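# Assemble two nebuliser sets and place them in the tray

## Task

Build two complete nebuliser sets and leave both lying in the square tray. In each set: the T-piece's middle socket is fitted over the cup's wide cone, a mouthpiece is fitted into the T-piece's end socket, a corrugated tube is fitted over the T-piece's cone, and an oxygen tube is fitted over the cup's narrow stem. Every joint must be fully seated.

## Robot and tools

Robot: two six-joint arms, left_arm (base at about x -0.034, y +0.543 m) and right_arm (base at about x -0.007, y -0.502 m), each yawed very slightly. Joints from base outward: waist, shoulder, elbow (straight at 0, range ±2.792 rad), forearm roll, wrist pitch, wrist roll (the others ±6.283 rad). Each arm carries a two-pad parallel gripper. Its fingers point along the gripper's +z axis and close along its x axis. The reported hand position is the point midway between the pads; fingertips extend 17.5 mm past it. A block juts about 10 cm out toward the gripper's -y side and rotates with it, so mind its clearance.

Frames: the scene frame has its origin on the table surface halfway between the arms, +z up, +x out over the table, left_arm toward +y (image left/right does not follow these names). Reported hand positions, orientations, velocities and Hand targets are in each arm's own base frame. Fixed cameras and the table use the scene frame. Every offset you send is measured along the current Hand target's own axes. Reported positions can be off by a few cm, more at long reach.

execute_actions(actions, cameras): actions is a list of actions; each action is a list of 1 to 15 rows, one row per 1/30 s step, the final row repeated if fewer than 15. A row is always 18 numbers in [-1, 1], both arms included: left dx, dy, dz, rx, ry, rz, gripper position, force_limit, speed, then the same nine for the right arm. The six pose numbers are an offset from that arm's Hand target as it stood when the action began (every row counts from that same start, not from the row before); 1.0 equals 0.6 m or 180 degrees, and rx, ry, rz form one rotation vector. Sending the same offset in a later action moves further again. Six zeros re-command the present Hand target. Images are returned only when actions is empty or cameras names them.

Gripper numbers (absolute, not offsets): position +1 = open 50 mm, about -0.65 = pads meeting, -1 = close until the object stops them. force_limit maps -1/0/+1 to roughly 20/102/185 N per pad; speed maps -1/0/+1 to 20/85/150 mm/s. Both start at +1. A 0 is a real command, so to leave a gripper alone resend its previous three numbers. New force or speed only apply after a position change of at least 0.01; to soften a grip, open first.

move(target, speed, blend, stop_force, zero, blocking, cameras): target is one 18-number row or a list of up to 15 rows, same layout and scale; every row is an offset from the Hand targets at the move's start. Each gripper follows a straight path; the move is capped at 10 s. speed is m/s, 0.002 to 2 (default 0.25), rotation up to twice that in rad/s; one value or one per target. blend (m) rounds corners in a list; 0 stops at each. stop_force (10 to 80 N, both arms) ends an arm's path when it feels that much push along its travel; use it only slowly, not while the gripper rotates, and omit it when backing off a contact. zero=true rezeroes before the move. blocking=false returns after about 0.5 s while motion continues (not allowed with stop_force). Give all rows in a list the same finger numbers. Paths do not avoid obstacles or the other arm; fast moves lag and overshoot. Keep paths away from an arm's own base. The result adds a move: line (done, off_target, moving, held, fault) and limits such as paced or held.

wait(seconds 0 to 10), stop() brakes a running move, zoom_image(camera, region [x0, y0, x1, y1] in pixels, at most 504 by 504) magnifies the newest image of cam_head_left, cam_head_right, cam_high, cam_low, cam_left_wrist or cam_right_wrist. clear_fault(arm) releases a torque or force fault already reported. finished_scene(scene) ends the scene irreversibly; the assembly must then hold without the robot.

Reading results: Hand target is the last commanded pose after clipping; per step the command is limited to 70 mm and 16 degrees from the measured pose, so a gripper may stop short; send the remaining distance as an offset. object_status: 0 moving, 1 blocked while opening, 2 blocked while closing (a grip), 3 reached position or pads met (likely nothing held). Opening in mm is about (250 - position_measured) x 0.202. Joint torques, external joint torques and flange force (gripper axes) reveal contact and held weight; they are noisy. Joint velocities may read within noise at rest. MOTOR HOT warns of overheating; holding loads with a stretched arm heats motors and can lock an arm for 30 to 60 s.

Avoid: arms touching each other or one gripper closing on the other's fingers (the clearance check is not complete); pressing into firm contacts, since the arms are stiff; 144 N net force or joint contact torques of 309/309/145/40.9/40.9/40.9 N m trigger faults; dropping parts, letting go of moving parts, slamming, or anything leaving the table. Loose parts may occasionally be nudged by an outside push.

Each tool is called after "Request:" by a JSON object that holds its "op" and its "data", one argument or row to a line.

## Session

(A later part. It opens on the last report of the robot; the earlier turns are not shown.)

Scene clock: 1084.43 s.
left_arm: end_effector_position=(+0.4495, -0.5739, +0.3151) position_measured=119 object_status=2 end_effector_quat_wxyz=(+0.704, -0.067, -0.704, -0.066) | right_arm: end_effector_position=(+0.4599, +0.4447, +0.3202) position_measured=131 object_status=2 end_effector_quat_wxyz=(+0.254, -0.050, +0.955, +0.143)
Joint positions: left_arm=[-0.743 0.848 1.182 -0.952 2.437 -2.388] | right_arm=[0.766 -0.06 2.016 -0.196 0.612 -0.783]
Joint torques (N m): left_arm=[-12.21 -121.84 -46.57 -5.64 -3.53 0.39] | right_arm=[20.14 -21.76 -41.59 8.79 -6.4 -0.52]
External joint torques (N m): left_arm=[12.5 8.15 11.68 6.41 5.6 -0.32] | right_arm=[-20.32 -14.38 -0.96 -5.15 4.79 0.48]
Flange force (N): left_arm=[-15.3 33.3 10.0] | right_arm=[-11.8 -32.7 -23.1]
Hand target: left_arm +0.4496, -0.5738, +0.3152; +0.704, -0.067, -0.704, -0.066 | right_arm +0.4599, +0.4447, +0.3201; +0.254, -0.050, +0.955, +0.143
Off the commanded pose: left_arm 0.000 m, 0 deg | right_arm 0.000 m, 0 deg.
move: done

Request:
{"op": "move", "data": {
  "target": [0,0.0021,0.0004,0,0,0,-1,-0.3,-0.6,0,0,0,0,0,0,-1,-0.2,-0.4],
  "speed": 0.02,
  "cameras": ["cam_left_wrist"]
}}

Request:
{"op": "zoom_image", "data": {
  "camera": "cam_left_wrist",
  "region": [290, 80, 470, 260]
}}

Scene clock: 1089.33 s.
left_arm: end_effector_position=(+0.4496, -0.5726, +0.3151) position_measured=119 object_status=2 end_effector_quat_wxyz=(+0.704, -0.067, -0.704, -0.066) | right_arm: end_effector_position=(+0.4599, +0.4447, +0.3201) position_measured=131 object_status=2 end_effector_quat_wxyz=(+0.254, -0.050, +0.955, +0.143)
Joint positions: left_arm=[-0.742 0.847 1.184 -0.949 2.437 -2.385] | right_arm=[0.766 -0.06 2.016 -0.196 0.612 -0.783]
Joint torques (N m): left_arm=[-5.19 -122.48 -41.29 -2.61 0.28 0.35] | right_arm=[7.72 -25.74 -38.34 5.82 -3.14 -0.24]
External joint torques (N m): left_arm=[4.74 8.96 6.49 3.35 1.79 -0.27] | right_arm=[-7.94 -9.76 -3.98 -2.19 1.55 0.2]
Flange force (N): left_arm=[-12.5 12.3 2.0] | right_arm=[-7.1 -11.7 -15.4]
Hand target: left_arm +0.4496, -0.5726, +0.3152; +0.704, -0.067, -0.704, -0.066 | right_arm +0.4599, +0.4447, +0.3201; +0.254, -0.050, +0.955, +0.143
Off the commanded pose: left_arm 0.000 m, 0 deg | right_arm 0.000 m, 0 deg.
move: done
Images, in order (width x height): cam_left_wrist 672x504.

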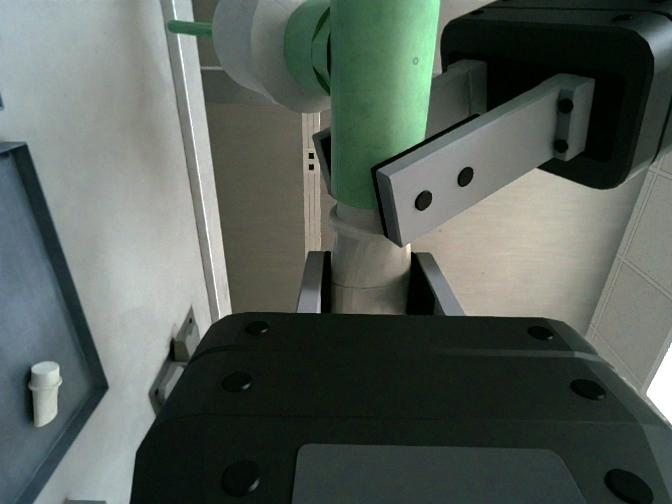

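Scaled by 2.800 from the camera's 672x504 image, which has a finer 960x720 frame.

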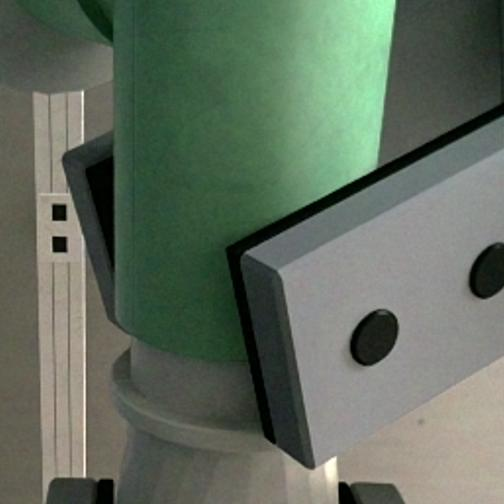

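Request:
{"op": "move", "data": {
  "target": [0,0.0011,0.0002,0,0,0,-1,-0.3,-0.6,-0.0004,0.0002,-0.0007,0,0,0,-1,-0.2,-0.4],
  "speed": 0.02
}}

Scene clock: 1125.27 s.
left_arm: end_effector_position=(+0.4496, -0.5719, +0.3152) position_measured=119 object_status=2 end_effector_quat_wxyz=(+0.704, -0.067, -0.704, -0.066) | right_arm: end_effector_position=(+0.4598, +0.4447, +0.3206) position_measured=131 object_status=2 end_effector_quat_wxyz=(+0.254, -0.050, +0.955, +0.142)
Joint positions: left_arm=[-0.741 0.846 1.186 -0.948 2.437 -2.384] | right_arm=[0.766 -0.06 2.015 -0.196 0.613 -0.783]
Joint torques (N m): left_arm=[-1.84 -118.71 -37.65 -0.55 0.82 0.1] | right_arm=[2.45 -30.64 -40.79 4.45 -2.55 -0.18]
External joint torques (N m): left_arm=[1.4 4.86 2.68 1.3 1.26 -0.03] | right_arm=[-2.55 -5.27 -1.67 -0.81 0.94 0.14]
Flange force (N): left_arm=[-5.7 3.8 -1.0] | right_arm=[-1.5 -4.4 -8.8]
Hand target: left_arm +0.4496, -0.5719, +0.3152; +0.704, -0.067, -0.704, -0.066 | right_arm +0.4598, +0.4447, +0.3206; +0.254, -0.050, +0.955, +0.143
Off the commanded pose: left_arm 0.000 m, 0 deg | right_arm 0.000 m, 0 deg.
move: done

Request:
{"op": "move", "data": {
  "target": [
    [0,0.0005,0.0001,0,0,0,-1,-0.3,-0.6,-0.0001,0,-0.0002,0,0,0,-1,-0.2,-0.4],
    [0,0.0005,0.0001,0,0,0,-1,-0.3,-0.6,-0.0001,0,-0.0002,0,0,0,0.1,-0.2,-1]
  ],
  "speed": [0.02,0.02],
  "cameras": ["cam_left_wrist","cam_right_wrist","cam_low"]
}}

Scene clock: 1129.07 s.
left_arm: end_effector_position=(+0.4496, -0.5716, +0.3152) position_measured=119 object_status=2 end_effector_quat_wxyz=(+0.704, -0.067, -0.704, -0.066) | right_arm: end_effector_position=(+0.4598, +0.4447, +0.3208) position_measured=131 object_status=2 end_effector_quat_wxyz=(+0.254, -0.050, +0.955, +0.143)
Joint positions: left_arm=[-0.741 0.846 1.186 -0.948 2.437 -2.384] | right_arm=[0.766 -0.06 2.015 -0.196 0.613 -0.783]
Joint torques (N m): left_arm=[-0.63 -116.87 -36.24 0.33 0.94 -0.01] | right_arm=[0.64 -33.08 -41.59 3.95 -2.35 -0.09]
External joint torques (N m): left_arm=[0.82 3.9 1.64 0.44 1.13 0.08] | right_arm=[-0.72 -2.88 -0.94 -0.31 0.75 0.05]
Flange force (N): left_arm=[-3.7 1.3 -2.4] | right_arm=[-0.5 -1.3 -5.4]
Hand target: left_arm +0.4496, -0.5716, +0.3152; +0.704, -0.067, -0.704, -0.066 | right_arm +0.4598, +0.4447, +0.3208; +0.254, -0.050, +0.955, +0.143
Off the commanded pose: left_arm 0.000 m, 0 deg | right_arm 0.000 m, 0 deg.
move: done
Images, in order (width x height): cam_low 672x504, cam_left_wrist 672x504, cam_right_wrist 672x504.

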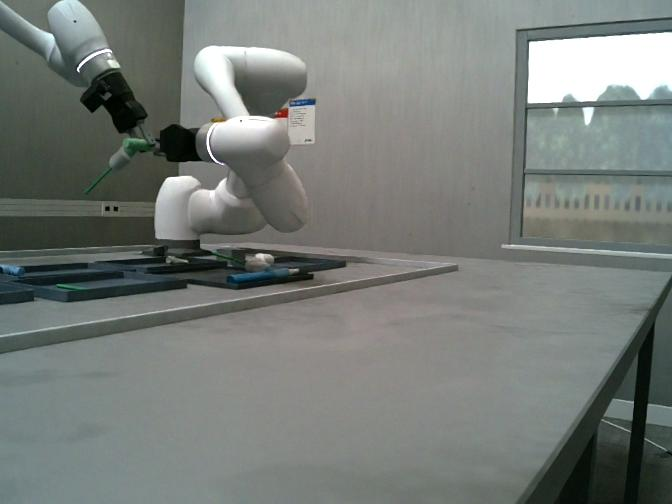

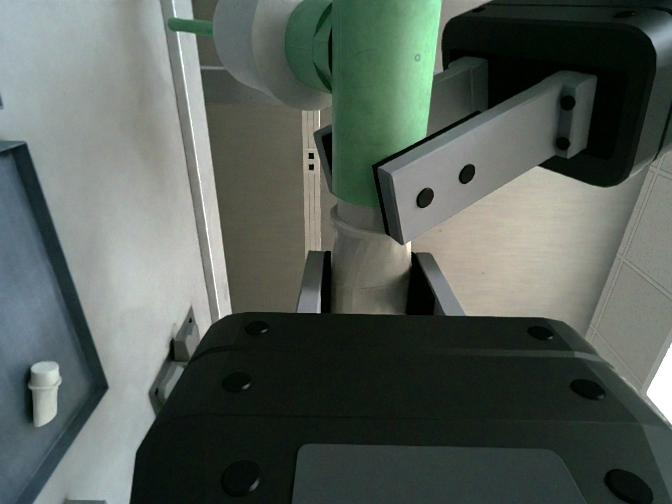

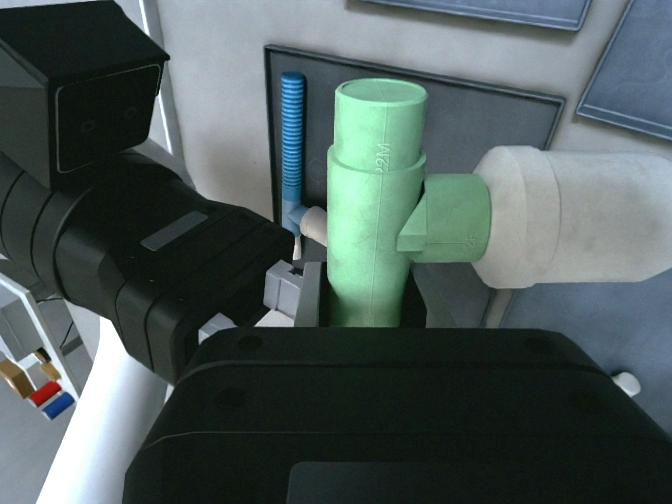

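Request:
{"op": "move", "data": {
  "target": [0,0,0,0,0,0,-1,-0.3,-0.6,0,0,0,0,0,0,0.3,-0.2,-1],
  "speed": 0.02,
  "cameras": ["cam_left_wrist","cam_right_wrist"]
}}

Request:
{"op": "zoom_image", "data": {
  "camera": "cam_left_wrist",
  "region": [290, 80, 470, 260]
}}

Scene clock: 1133.63 s.
left_arm: end_effector_position=(+0.4496, -0.5716, +0.3152) position_measured=119 object_status=2 end_effector_quat_wxyz=(+0.704, -0.067, -0.704, -0.066) | right_arm: end_effector_position=(+0.4598, +0.4447, +0.3208) position_measured=107 object_status=3 end_effector_quat_wxyz=(+0.254, -0.050, +0.955, +0.143)
Joint positions: left_arm=[-0.741 0.846 1.186 -0.948 2.437 -2.384] | right_arm=[0.766 -0.06 2.015 -0.196 0.614 -0.783]
Joint torques (N m): left_arm=[1.79 -116.87 -35.18 1.06 1.75 -0.03] | right_arm=[-2.15 -34.18 -40.62 3.36 -1.45 0]
External joint torques (N m): left_arm=[-1.42 3.43 0.42 -0.27 0.33 0.11] | right_arm=[2.06 -1.62 -1.79 0.28 -0.14 -0.04]
Flange force (N): left_arm=[-2.5 -3.5 -3.2] | right_arm=[0.4 3.7 -3.1]
Hand target: left_arm +0.4496, -0.5716, +0.3152; +0.704, -0.067, -0.704, -0.066 | right_arm +0.4598, +0.4447, +0.3208; +0.254, -0.050, +0.955, +0.143
Off the commanded pose: left_arm 0.000 m, 0 deg | right_arm 0.000 m, 0 deg.
move: done
Images, in order (width x height): cam_left_wrist 672x504, cam_right_wrist 672x504.

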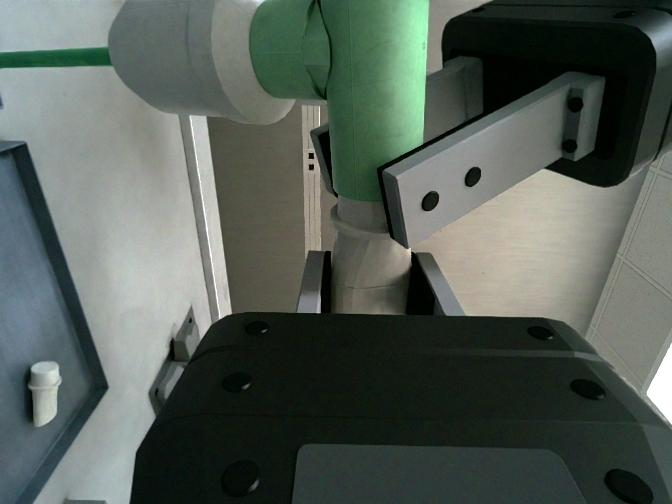

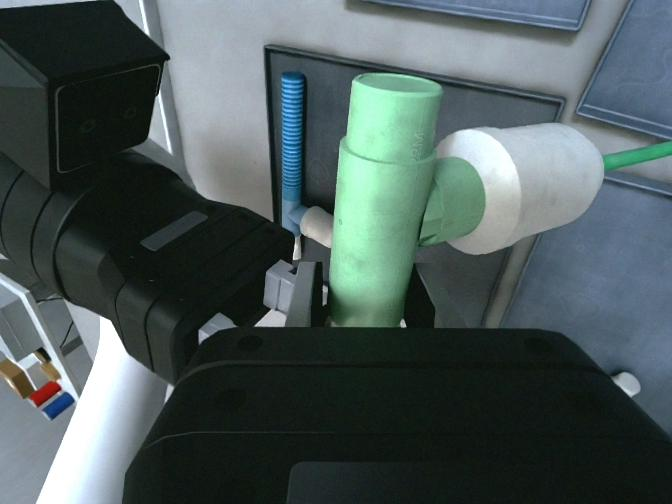

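Scaled by 2.800 from the camera's 672x504 image, which has a finer 960x720 frame.

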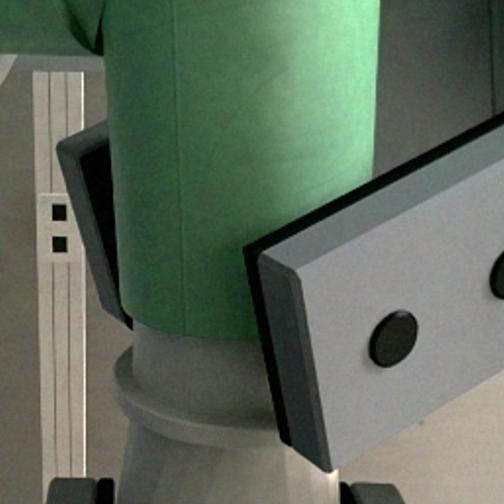

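Request:
{"op": "move", "data": {
  "target": [
    [0,0,0,0,0,0,-1,-0.3,-0.6,0,-0.0061,-0.0018,0,0,0,0.3,-0.2,-1],
    [0,0,0,0,0,0,-1,-0.3,-0.6,0,-0.0061,-0.0018,0,0,0,-1,-0.2,-0.6]
  ],
  "speed": [0.05,0.05],
  "cameras": ["cam_left_wrist","cam_right_wrist"]
}}

Request:
{"op": "zoom_image", "data": {
  "camera": "cam_left_wrist",
  "region": [290, 80, 470, 260]
}}

Scene clock: 1169.17 s.
left_arm: end_effector_position=(+0.4496, -0.5716, +0.3152) position_measured=119 object_status=2 end_effector_quat_wxyz=(+0.704, -0.067, -0.704, -0.066) | right_arm: end_effector_position=(+0.4599, +0.4408, +0.3207) position_measured=130 object_status=2 end_effector_quat_wxyz=(+0.254, -0.050, +0.955, +0.142)
Joint positions: left_arm=[-0.741 0.846 1.186 -0.948 2.437 -2.384] | right_arm=[0.76 -0.065 2.019 -0.19 0.613 -0.793]
Joint torques (N m): left_arm=[0.83 -116.97 -35.03 1.12 1.76 -0.05] | right_arm=[-2.23 -33.78 -41.05 3.26 -1.55 -0.03]
External joint torques (N m): left_arm=[-1.24 3.19 0.1 -0.36 0.31 0.12] | right_arm=[2.09 -1.48 -1.31 0.38 -0.05 -0.01]
Flange force (N): left_arm=[-2.0 -3.7 -3.8] | right_arm=[0.9 3.3 -3.0]
Hand target: left_arm +0.4496, -0.5716, +0.3152; +0.704, -0.067, -0.704, -0.066 | right_arm +0.4599, +0.4408, +0.3208; +0.254, -0.050, +0.955, +0.143
Off the commanded pose: left_arm 0.000 m, 0 deg | right_arm 0.000 m, 0 deg.
move: done
Images, in order (width x height): cam_left_wrist 672x504, cam_right_wrist 672x504.

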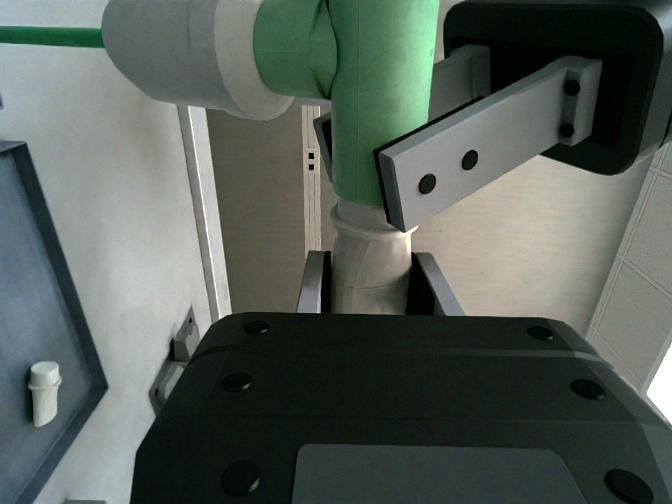

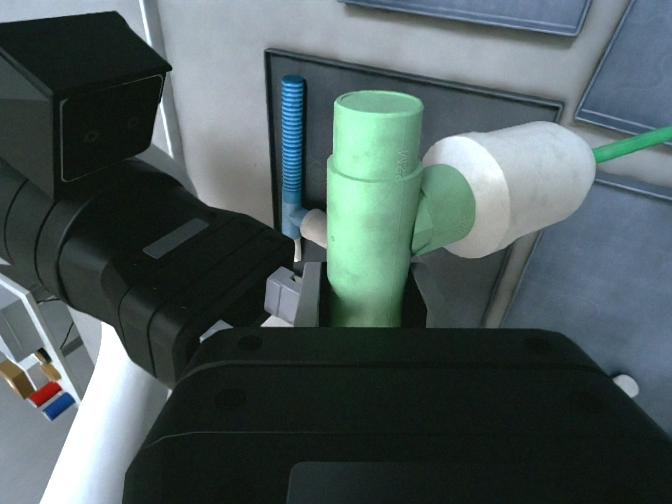

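Scaled by 2.800 from the camera's 672x504 image, which has a finer 960x720 frame.

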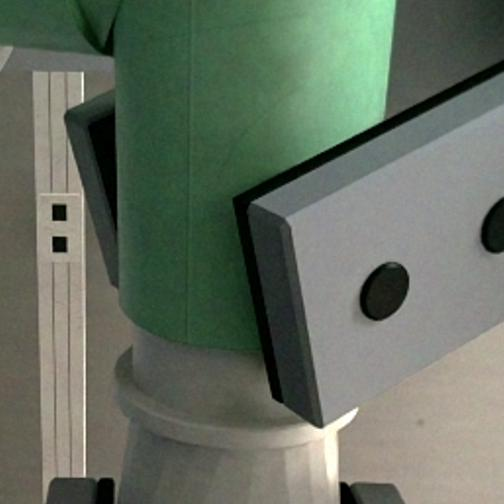

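Request:
{"op": "move", "data": {
  "target": [-0.0001,-0.0229,-0.0043,0,0,0,-1,-0.3,-0.6,0,0,0,0,0,0,-1,-0.2,-0.6],
  "speed": 0.012,
  "stop_force": 55,
  "cameras": ["cam_left_wrist","cam_right_wrist"]
}}

Request:
{"op": "zoom_image", "data": {
  "camera": "cam_left_wrist",
  "region": [290, 80, 470, 260]
}}

Scene clock: 1176.70 s.
left_arm: end_effector_position=(+0.4496, -0.5787, +0.3151) position_measured=119 object_status=2 end_effector_quat_wxyz=(+0.704, -0.067, -0.704, -0.066) | right_arm: end_effector_position=(+0.4600, +0.4408, +0.3208) position_measured=130 object_status=2 end_effector_quat_wxyz=(+0.254, -0.050, +0.955, +0.143)
Joint positions: left_arm=[-0.746 0.853 1.172 -0.96 2.437 -2.397] | right_arm=[0.76 -0.065 2.019 -0.19 0.613 -0.793]
Joint torques (N m): left_arm=[-22.93 -113.42 -51.18 -8.4 -11.52 0.23] | right_arm=[37.65 -22.92 -53.32 12.88 -13.14 -0.58]
External joint torques (N m): left_arm=[22.97 -0.92 16.14 9.12 13.58 -0.16] | right_arm=[-37.8 -12.5 10.86 -9.24 11.53 0.54]
Flange force (N): left_arm=[-8.5 62.9 21.5] | right_arm=[-14.5 -64.7 -24.1]
Hand target: left_arm +0.4496, -0.5787, +0.3151; +0.704, -0.067, -0.704, -0.066 (not the last commanded pose) | right_arm +0.4599, +0.4408, +0.3208; +0.254, -0.050, +0.955, +0.143
Off the commanded pose: left_arm 0.007 m, 0 deg | right_arm 0.000 m, 0 deg.
move: contact (left_arm)
Images, in order (width x height): cam_left_wrist 672x504, cam_right_wrist 672x504.

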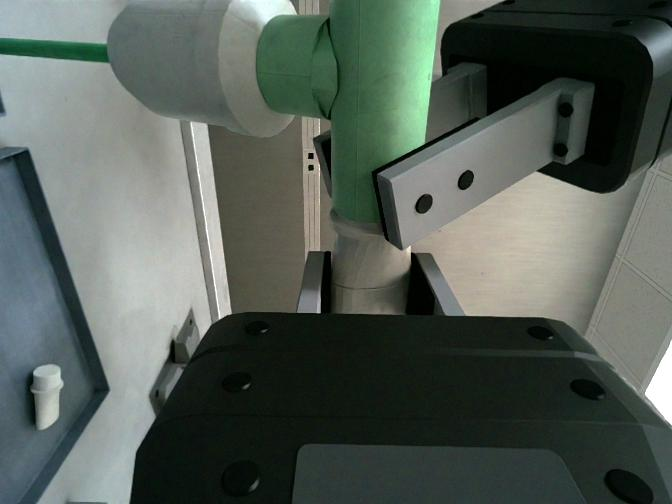

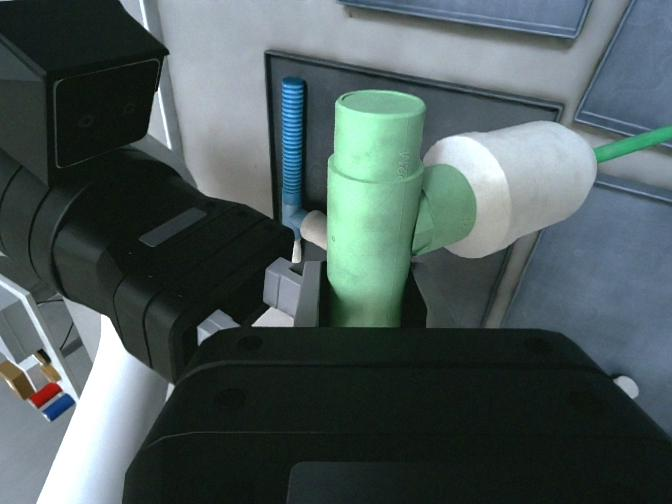

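Scaled by 2.800 from the camera's 672x504 image, which has a finer 960x720 frame.

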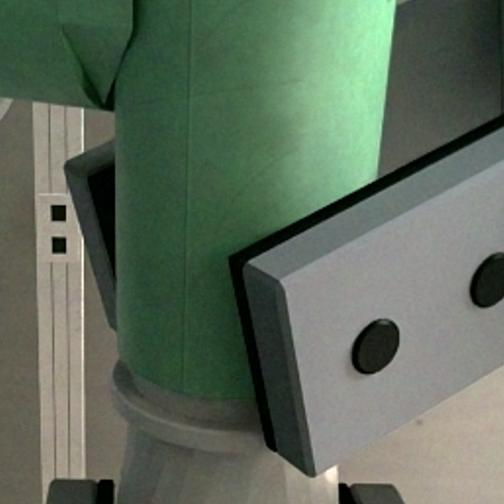

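Request:
{"op": "move", "data": {
  "target": [0,0.0033,0.0006,0,0,0,-1,-0.3,-0.6,0,0,0,0,0,0,-1,-0.2,-0.6],
  "speed": 0.02,
  "cameras": ["cam_left_wrist"]
}}

Request:
{"op": "zoom_image", "data": {
  "camera": "cam_left_wrist",
  "region": [290, 80, 470, 260]
}}

Scene clock: 1180.13 s.
left_arm: end_effector_position=(+0.4496, -0.5767, +0.3151) position_measured=119 object_status=2 end_effector_quat_wxyz=(+0.704, -0.067, -0.704, -0.066) | right_arm: end_effector_position=(+0.4599, +0.4410, +0.3208) position_measured=130 object_status=2 end_effector_quat_wxyz=(+0.254, -0.050, +0.955, +0.143)
Joint positions: left_arm=[-0.745 0.851 1.176 -0.957 2.437 -2.393] | right_arm=[0.76 -0.065 2.019 -0.19 0.613 -0.793]
Joint torques (N m): left_arm=[-0.29 -113.48 -39.38 -0.53 -1.65 0] | right_arm=[10.42 -33.88 -43.57 6.22 -3.79 -0.38]
External joint torques (N m): left_arm=[-0.52 -0.26 4.51 1.23 3.69 0.08] | right_arm=[-10.28 -1.52 1.18 -2.57 2.19 0.34]
Flange force (N): left_arm=[-1.0 9.5 9.2] | right_arm=[-6.8 -14.0 -2.6]
Hand target: left_arm +0.4496, -0.5767, +0.3151; +0.704, -0.067, -0.704, -0.066 | right_arm +0.4599, +0.4408, +0.3208; +0.254, -0.050, +0.955, +0.143
Off the commanded pose: left_arm 0.000 m, 0 deg | right_arm 0.000 m, 0 deg.
move: done
Images, in order (width x height): cam_left_wrist 672x504.

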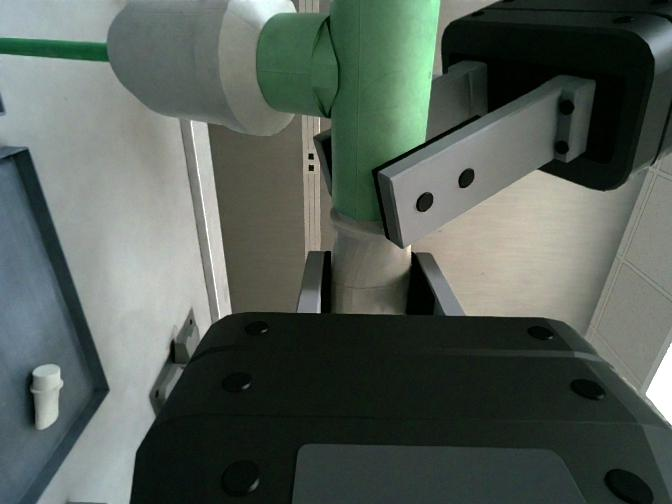

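Scaled by 2.800 from the camera's 672x504 image, which has a finer 960x720 frame.

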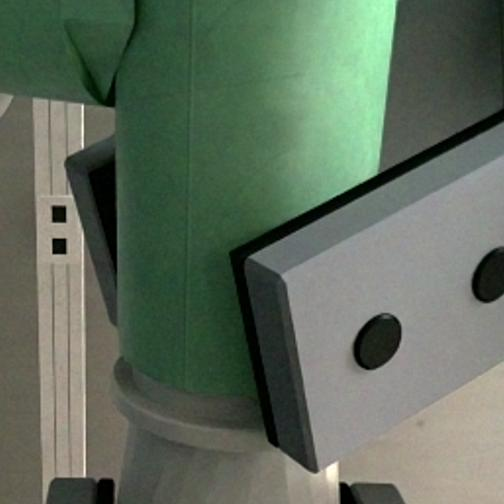

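Request:
{"op": "move", "data": {
  "target": [
    [0,0.0008,0.0002,0,0,0,-1,-0.3,-0.6,0,0,0,0,0,0,-1,-0.2,-0.6],
    [0,0.0008,0.0002,0,0,0,-1,-0.3,-0.6,0,0,0,0,0,0,0.3,-0.2,-1]
  ],
  "speed": [0.02,0.02],
  "cameras": ["cam_left_wrist","cam_right_wrist"]
}}

Request:
{"op": "zoom_image", "data": {
  "camera": "cam_left_wrist",
  "region": [290, 80, 470, 260]
}}

Scene clock: 1189.83 s.
left_arm: end_effector_position=(+0.4497, -0.5761, +0.3151) position_measured=119 object_status=2 end_effector_quat_wxyz=(+0.704, -0.067, -0.704, -0.066) | right_arm: end_effector_position=(+0.4599, +0.4408, +0.3208) position_measured=107 object_status=3 end_effector_quat_wxyz=(+0.254, -0.050, +0.955, +0.143)
Joint positions: left_arm=[-0.744 0.85 1.177 -0.956 2.437 -2.392] | right_arm=[0.76 -0.065 2.019 -0.19 0.613 -0.793]
Joint torques (N m): left_arm=[1.69 -117.24 -35.3 1.06 1.7 -0.05] | right_arm=[-2.02 -34.02 -40.95 3.43 -1.44 -0.03]
External joint torques (N m): left_arm=[-2.09 3.4 0.44 -0.34 0.35 0.13] | right_arm=[1.99 -1.58 -1.58 0.23 -0.16 -0.01]
Flange force (N): left_arm=[-2.4 -4.1 -2.8] | right_arm=[0.7 3.5 -2.9]
Hand target: left_arm +0.4496, -0.5762, +0.3151; +0.704, -0.067, -0.704, -0.066 | right_arm +0.4599, +0.4408, +0.3208; +0.254, -0.050, +0.955, +0.143
Off the commanded pose: left_arm 0.000 m, 0 deg | right_arm 0.000 m, 0 deg.
move: done
Images, in order (width x height): cam_left_wrist 672x504, cam_right_wrist 672x504.

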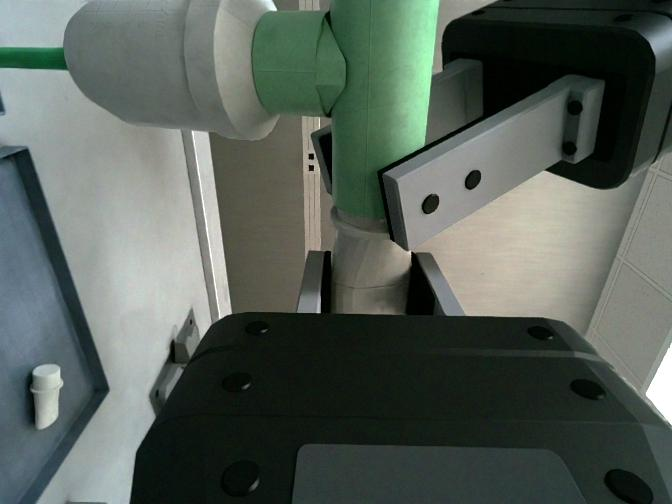

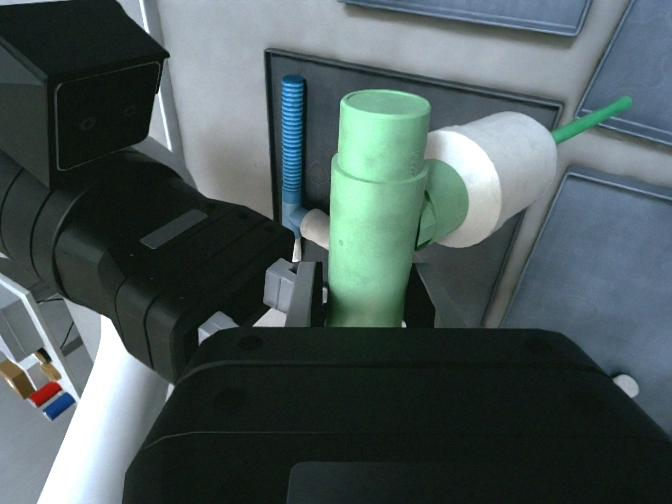

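Scaled by 2.800 from the camera's 672x504 image, which has a finer 960x720 frame.

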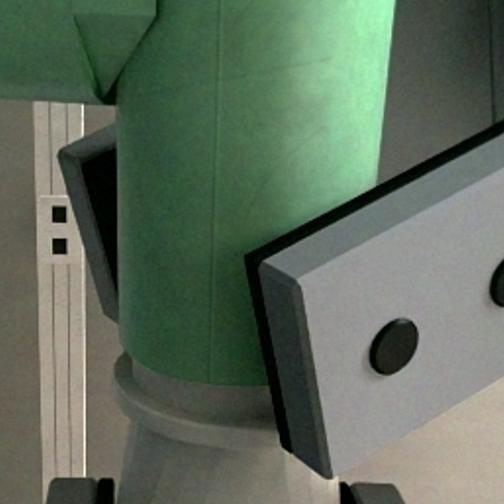

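Request:
{"op": "move", "data": {
  "target": [
    [0,0,0,0,0,0,-1,-0.3,-0.6,0,0,0,0,0,0,0.45,-0.2,-1],
    [0,0,0,0,0,0,-1,-0.3,-0.6,0,0.0166,-0.0559,0,0,0,0.45,-0.2,-1],
    [0,0,0,0,0,0,-1,-0.3,-0.6,0,0.0521,-0.1758,0,0,0,0.45,-0.2,-1]
  ],
  "speed": [0.05,0.06,0.25],
  "blend": [0,0.01,0],
  "cameras": ["cam_left_wrist"]
}}

Scene clock: 1211.50 s.
left_arm: end_effector_position=(+0.4496, -0.5762, +0.3151) position_measured=119 object_status=2 end_effector_quat_wxyz=(+0.704, -0.067, -0.704, -0.066) | right_arm: end_effector_position=(+0.4049, +0.4392, +0.4160) position_measured=85 object_status=3 end_effector_quat_wxyz=(+0.254, -0.050, +0.955, +0.142)
Joint positions: left_arm=[-0.744 0.851 1.177 -0.956 2.437 -2.392] | right_arm=[0.843 -0.174 1.936 -0.213 0.818 -0.732]
Joint torques (N m): left_arm=[1.66 -117.23 -35.27 1.02 1.71 -0.08] | right_arm=[-2.19 -24.65 -43.28 3.44 -1.42 0.02]
External joint torques (N m): left_arm=[-2.04 3.52 0.41 -0.3 0.34 0.16] | right_arm=[1.98 -1.57 -1.69 0.26 -0.14 -0.06]
Flange force (N): left_arm=[-2.6 -4.1 -3.0] | right_arm=[1.1 3.4 -3.3]
Hand target: left_arm +0.4496, -0.5762, +0.3151; +0.704, -0.067, -0.704, -0.066 | right_arm +0.4049, +0.4393, +0.4160; +0.254, -0.050, +0.955, +0.143
Off the commanded pose: left_arm 0.000 m, 0 deg | right_arm 0.000 m, 0 deg.
move: done
Images, in order (width x height): cam_left_wrist 672x504.

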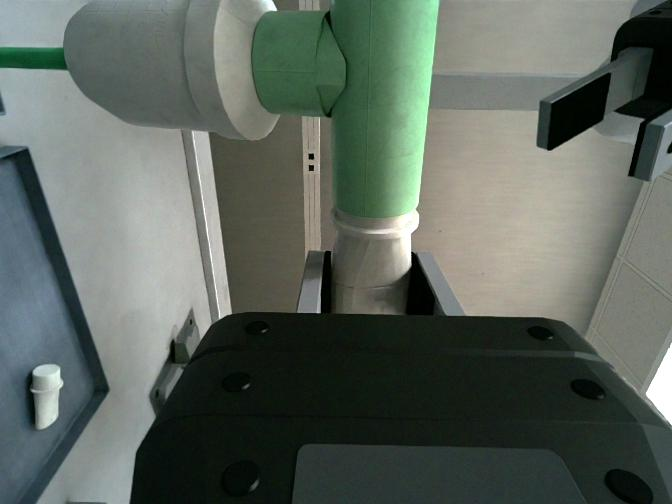

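Request:
{"op": "move", "data": {
  "target": [
    [0,0,0,0,0,0,-1,-0.3,-0.6,0.0279,-0.4148,-0.0082,0.1017,0.0289,0.2568,0.4,-0.2,-0.4],
    [0,0,0,0,0,0,-1,-0.3,-0.6,0.3013,-0.881,0.2097,0.2034,0.0577,0.5136,0.4,-0.2,-0.4]
  ],
  "speed": [0.6,0.5],
  "blend": [0.05,0],
  "cameras": ["cam_right_wrist","cam_head_left"]
}}

Request:
{"op": "zoom_image", "data": {
  "camera": "cam_right_wrist",
  "region": [240, 100, 440, 330]
}}

Scene clock: 1220.57 s.
left_arm: end_effector_position=(+0.4496, -0.5762, +0.3151) position_measured=119 object_status=2 end_effector_quat_wxyz=(+0.704, -0.067, -0.704, -0.066) | right_arm: end_effector_position=(+0.3969, -0.0320, +0.0908) position_measured=92 object_status=3 end_effector_quat_wxyz=(+0.001, +0.704, +0.710, +0.000)
Joint positions: left_arm=[-0.744 0.851 1.177 -0.956 2.437 -2.392] | right_arm=[-0.166 -0.005 2.351 -0.002 0.795 -0.174]
Joint torques (N m): left_arm=[1.81 -117.51 -35.14 1.06 1.69 -0.04] | right_arm=[-2.45 -28.06 -29.71 2.95 0.26 -0.01]
External joint torques (N m): left_arm=[-2.76 3.38 0.15 -0.36 0.36 0.12] | right_arm=[2.4 -3.23 -1.94 0.19 -0.2 0.01]
Flange force (N): left_arm=[-2.2 -5.1 -3.2] | right_arm=[6.2 -1.1 -6.4]
Hand target: left_arm +0.4496, -0.5762, +0.3151; +0.704, -0.067, -0.704, -0.066 | right_arm +0.3969, -0.0320, +0.0908; +0.001, +0.704, +0.710, +0.000
Off the commanded pose: left_arm 0.000 m, 0 deg | right_arm 0.000 m, 0 deg.
move: done
Images, in order (width x height): cam_head_left 672x504, cam_right_wrist 672x504.

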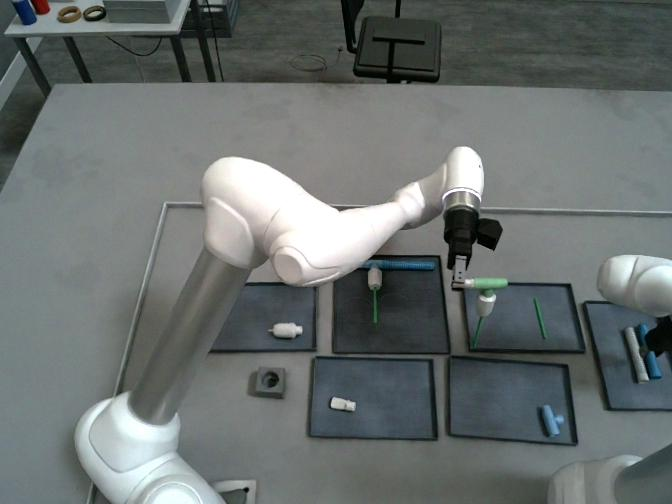

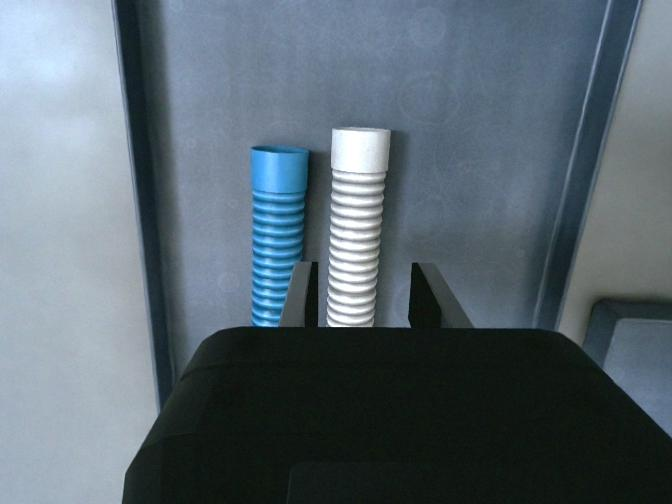

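Scaled by 2.191 from the camera's 672x504 image, which has a finer 960x720 frame.

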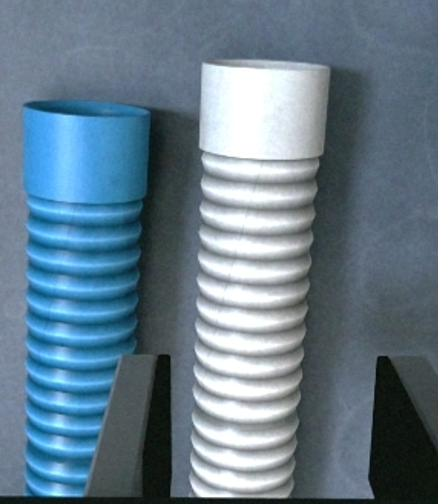

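Request:
{"op": "move", "data": {
  "target": [
    [0,0,0,0,0,0,-1,-0.3,-0.6,0.0028,-0.0038,0.1105,0,0,0.0067,0.4,-0.2,-0.4],
    [0,0,0,0,0,0,-1,-0.3,-0.6,0.0028,-0.0038,0.1105,0,0,0.0067,-1,-0.2,-0.4],
    [0,0,0,0,0,0,-1,-0.3,-0.6,0.0028,-0.0038,-0.2653,0,0,0.0067,-1,-0.2,-0.4]
  ],
  "speed": [0.15,0.15,0.3],
  "cameras": ["cam_right_wrist","cam_left_wrist","cam_low","cam_head_right","cam_head_left"]
}}

Request:
{"op": "zoom_image", "data": {
  "camera": "cam_low",
  "region": [60, 80, 260, 230]
}}

Request:
{"op": "zoom_image", "data": {
  "camera": "cam_head_left",
  "region": [440, 250, 540, 350]
}}

Scene clock: 1278.37 s.
left_arm: end_effector_position=(+0.4496, -0.5762, +0.3151) position_measured=119 object_status=2 end_effector_quat_wxyz=(+0.704, -0.067, -0.704, -0.066) | right_arm: end_effector_position=(+0.3945, -0.0301, +0.2499) position_measured=140 object_status=2 end_effector_quat_wxyz=(+0.001, +0.712, +0.703, +0.000)
Joint positions: left_arm=[-0.744 0.851 1.177 -0.956 2.437 -2.392] | right_arm=[-0.163 -0.194 2.171 -0.001 1.165 -0.149]
Joint torques (N m): left_arm=[1.85 -117.32 -35.18 1.06 1.76 -0.05] | right_arm=[-1.97 -17.83 -39.05 3.82 0.25 0.01]
External joint torques (N m): left_arm=[-1.55 3.4 0.35 -0.31 0.3 0.13] | right_arm=[1.99 -2.23 -1.81 0.24 -0.2 -0.01]
Flange force (N): left_arm=[-2.4 -3.7 -3.3] | right_arm=[5.1 -0.7 -3.8]
Hand target: left_arm +0.4496, -0.5762, +0.3151; +0.704, -0.067, -0.704, -0.066 | right_arm +0.3945, -0.0301, +0.2499; +0.001, +0.712, +0.703, +0.000
Off the commanded pose: left_arm 0.000 m, 0 deg | right_arm 0.000 m, 0 deg.
move: done
Images, in order (width x height): cam_head_left 672x504, cam_head_right 672x504, cam_low 672x504, cam_left_wrist 672x504, cam_right_wrist 672x504.

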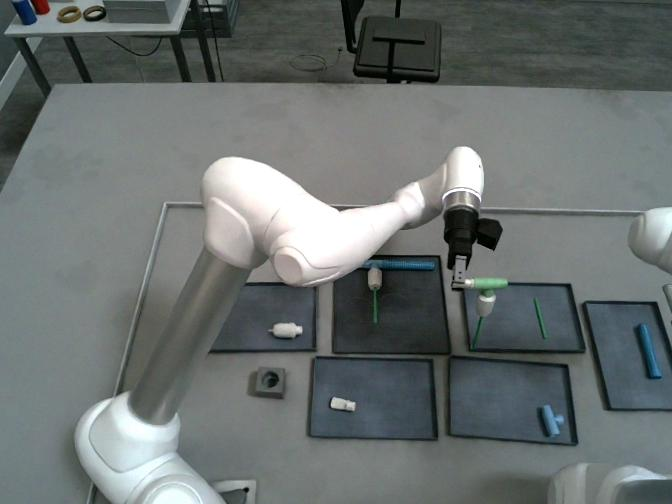

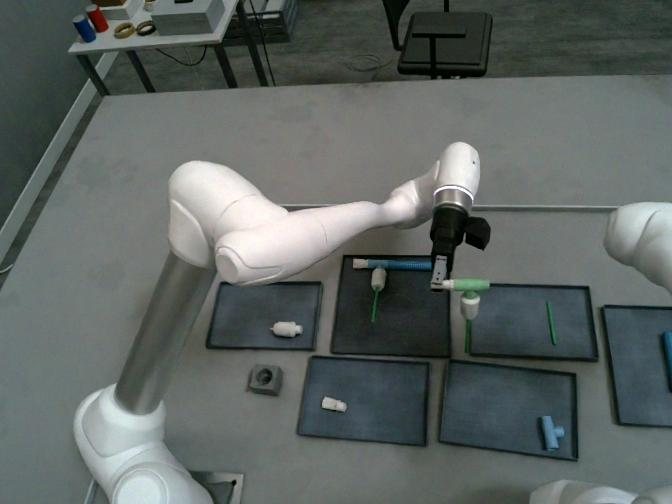

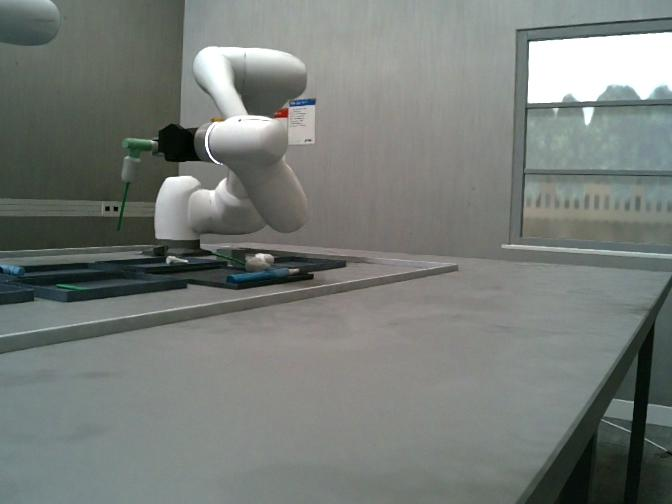

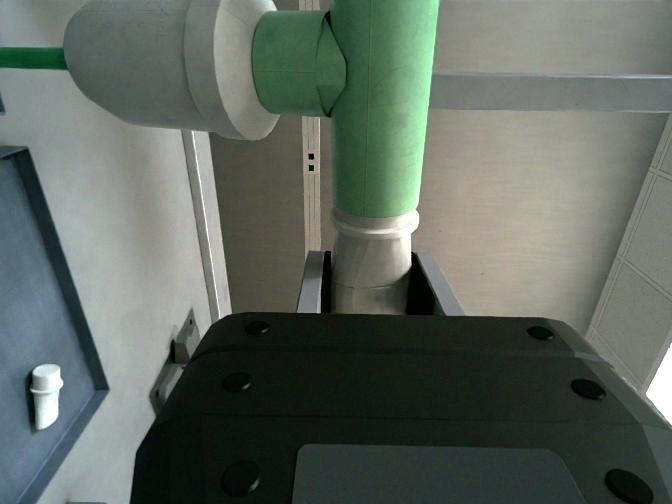

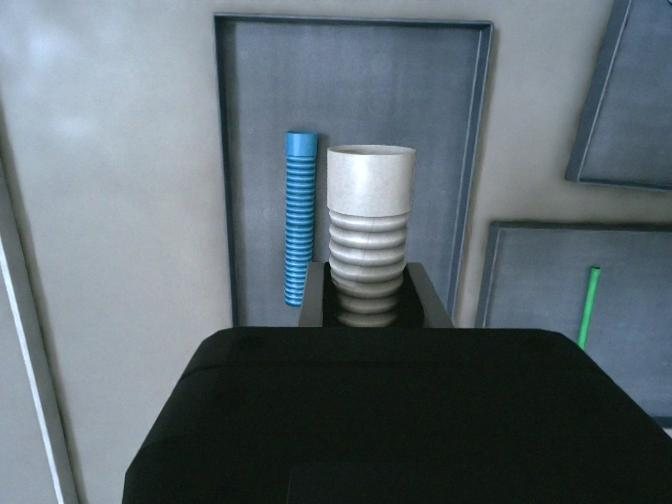

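Scaled by 2.520 from the camera's 672x504 image, which has a finer 960x720 frame.

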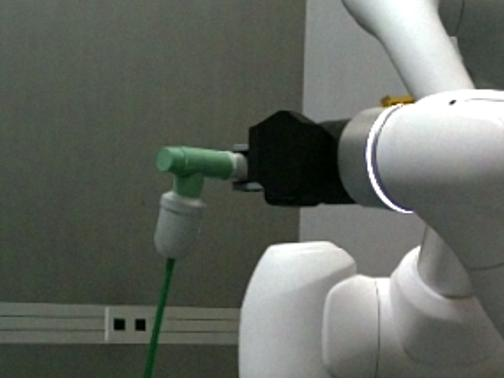

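Scaled by 5.040 from the camera's 672x504 image, which has a finer 960x720 frame.

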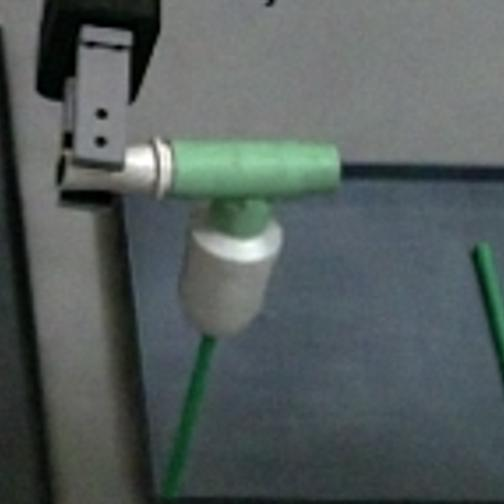

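Request:
{"op": "move", "data": {
  "target": [
    [0,0,0,0,0,0,-1,-0.3,-0.6,0.2838,0.039,-0.1338,-0.1136,0.1239,0.2288,-1,-0.2,-0.4],
    [0,0,0,0,0,0,-1,-0.3,-0.6,0.5975,0.0974,-0.1075,-0.2271,0.2477,0.4575,-1,-0.2,-0.4]
  ],
  "speed": [0.5,0.4],
  "blend": [0.05,0],
  "cameras": ["cam_right_wrist","cam_left_wrist","cam_head_left"]
}}

Request:
{"op": "zoom_image", "data": {
  "camera": "cam_left_wrist",
  "region": [270, 0, 480, 210]
}}

Request:
{"op": "zoom_image", "data": {
  "camera": "cam_head_left",
  "region": [450, 250, 530, 330]
}}

Scene clock: 1341.73 s.
left_arm: end_effector_position=(+0.4496, -0.5762, +0.3151) position_measured=119 object_status=2 end_effector_quat_wxyz=(+0.704, -0.067, -0.704, -0.066) | right_arm: end_effector_position=(+0.4575, +0.3277, +0.3141) position_measured=140 object_status=2 end_effector_quat_wxyz=(-0.016, +0.887, -0.005, +0.461)
Joint positions: left_arm=[-0.744 0.851 1.177 -0.956 2.437 -2.392] | right_arm=[0.88 -0.153 2.257 -1.226 0.712 3.32]
Joint torques (N m): left_arm=[1.79 -117.33 -35.24 1.06 1.69 -0.06] | right_arm=[-2.02 -19.7 -36.33 -0.44 0.51 0.07]
External joint torques (N m): left_arm=[-2.18 3.38 0.31 -0.34 0.36 0.14] | right_arm=[1.92 -1.51 -1.5 0.12 -0.21 0]
Flange force (N): left_arm=[-2.3 -4.3 -3.1] | right_arm=[0.7 -2.6 -5.2]
Hand target: left_arm +0.4496, -0.5762, +0.3151; +0.704, -0.067, -0.704, -0.066 | right_arm +0.4575, +0.3277, +0.3140; -0.016, +0.887, -0.005, +0.461
Off the commanded pose: left_arm 0.000 m, 0 deg | right_arm 0.000 m, 0 deg.
move: done; limits=paced
Images, in order (width x height): cam_head_left 672x504, cam_left_wrist 672x504, cam_right_wrist 672x504.

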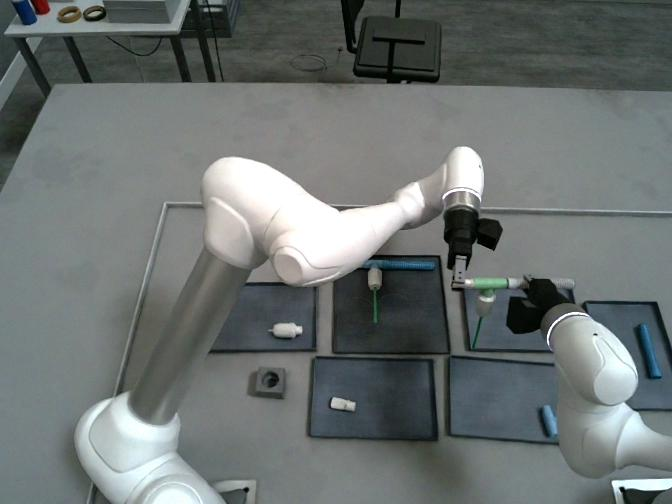

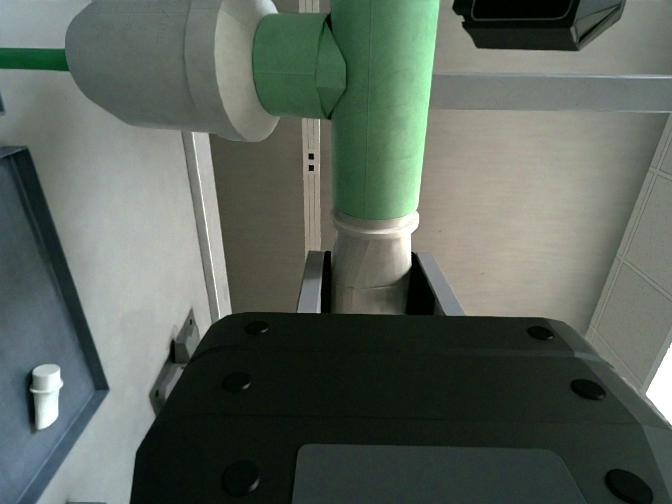

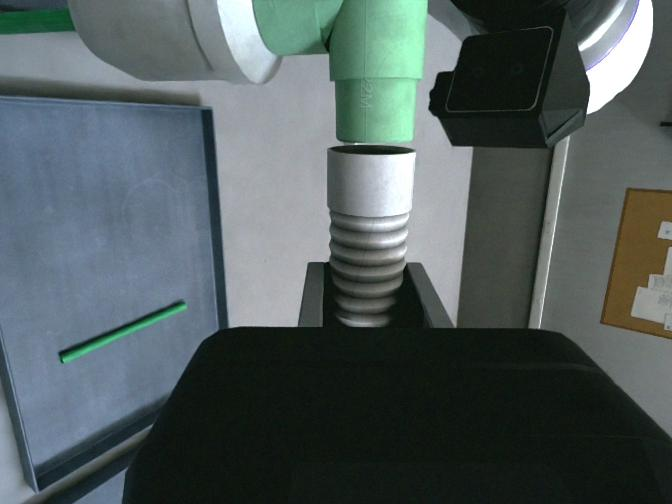

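Scaled by 2.400 from the camera's 672x504 image, which has a finer 960x720 frame.

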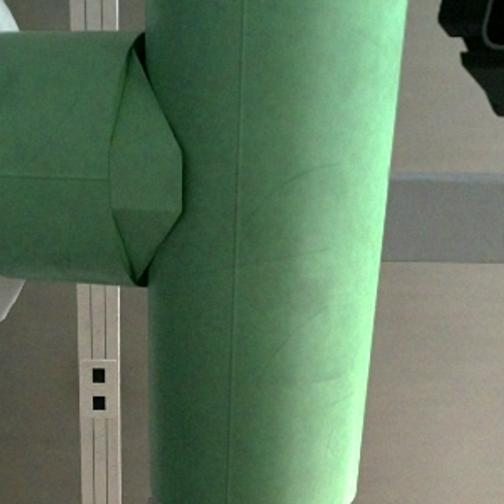

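Scaled by 6.300 from the camera's 672x504 image, which has a finer 960x720 frame.

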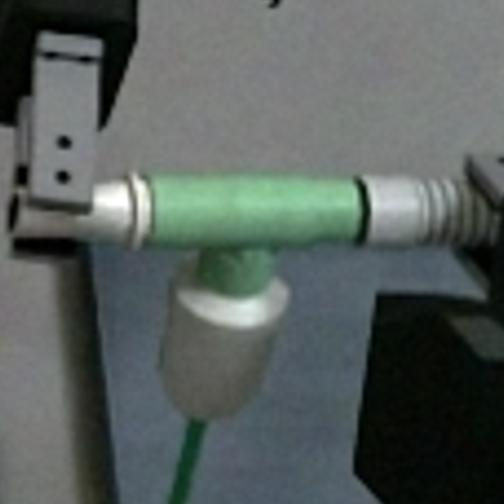

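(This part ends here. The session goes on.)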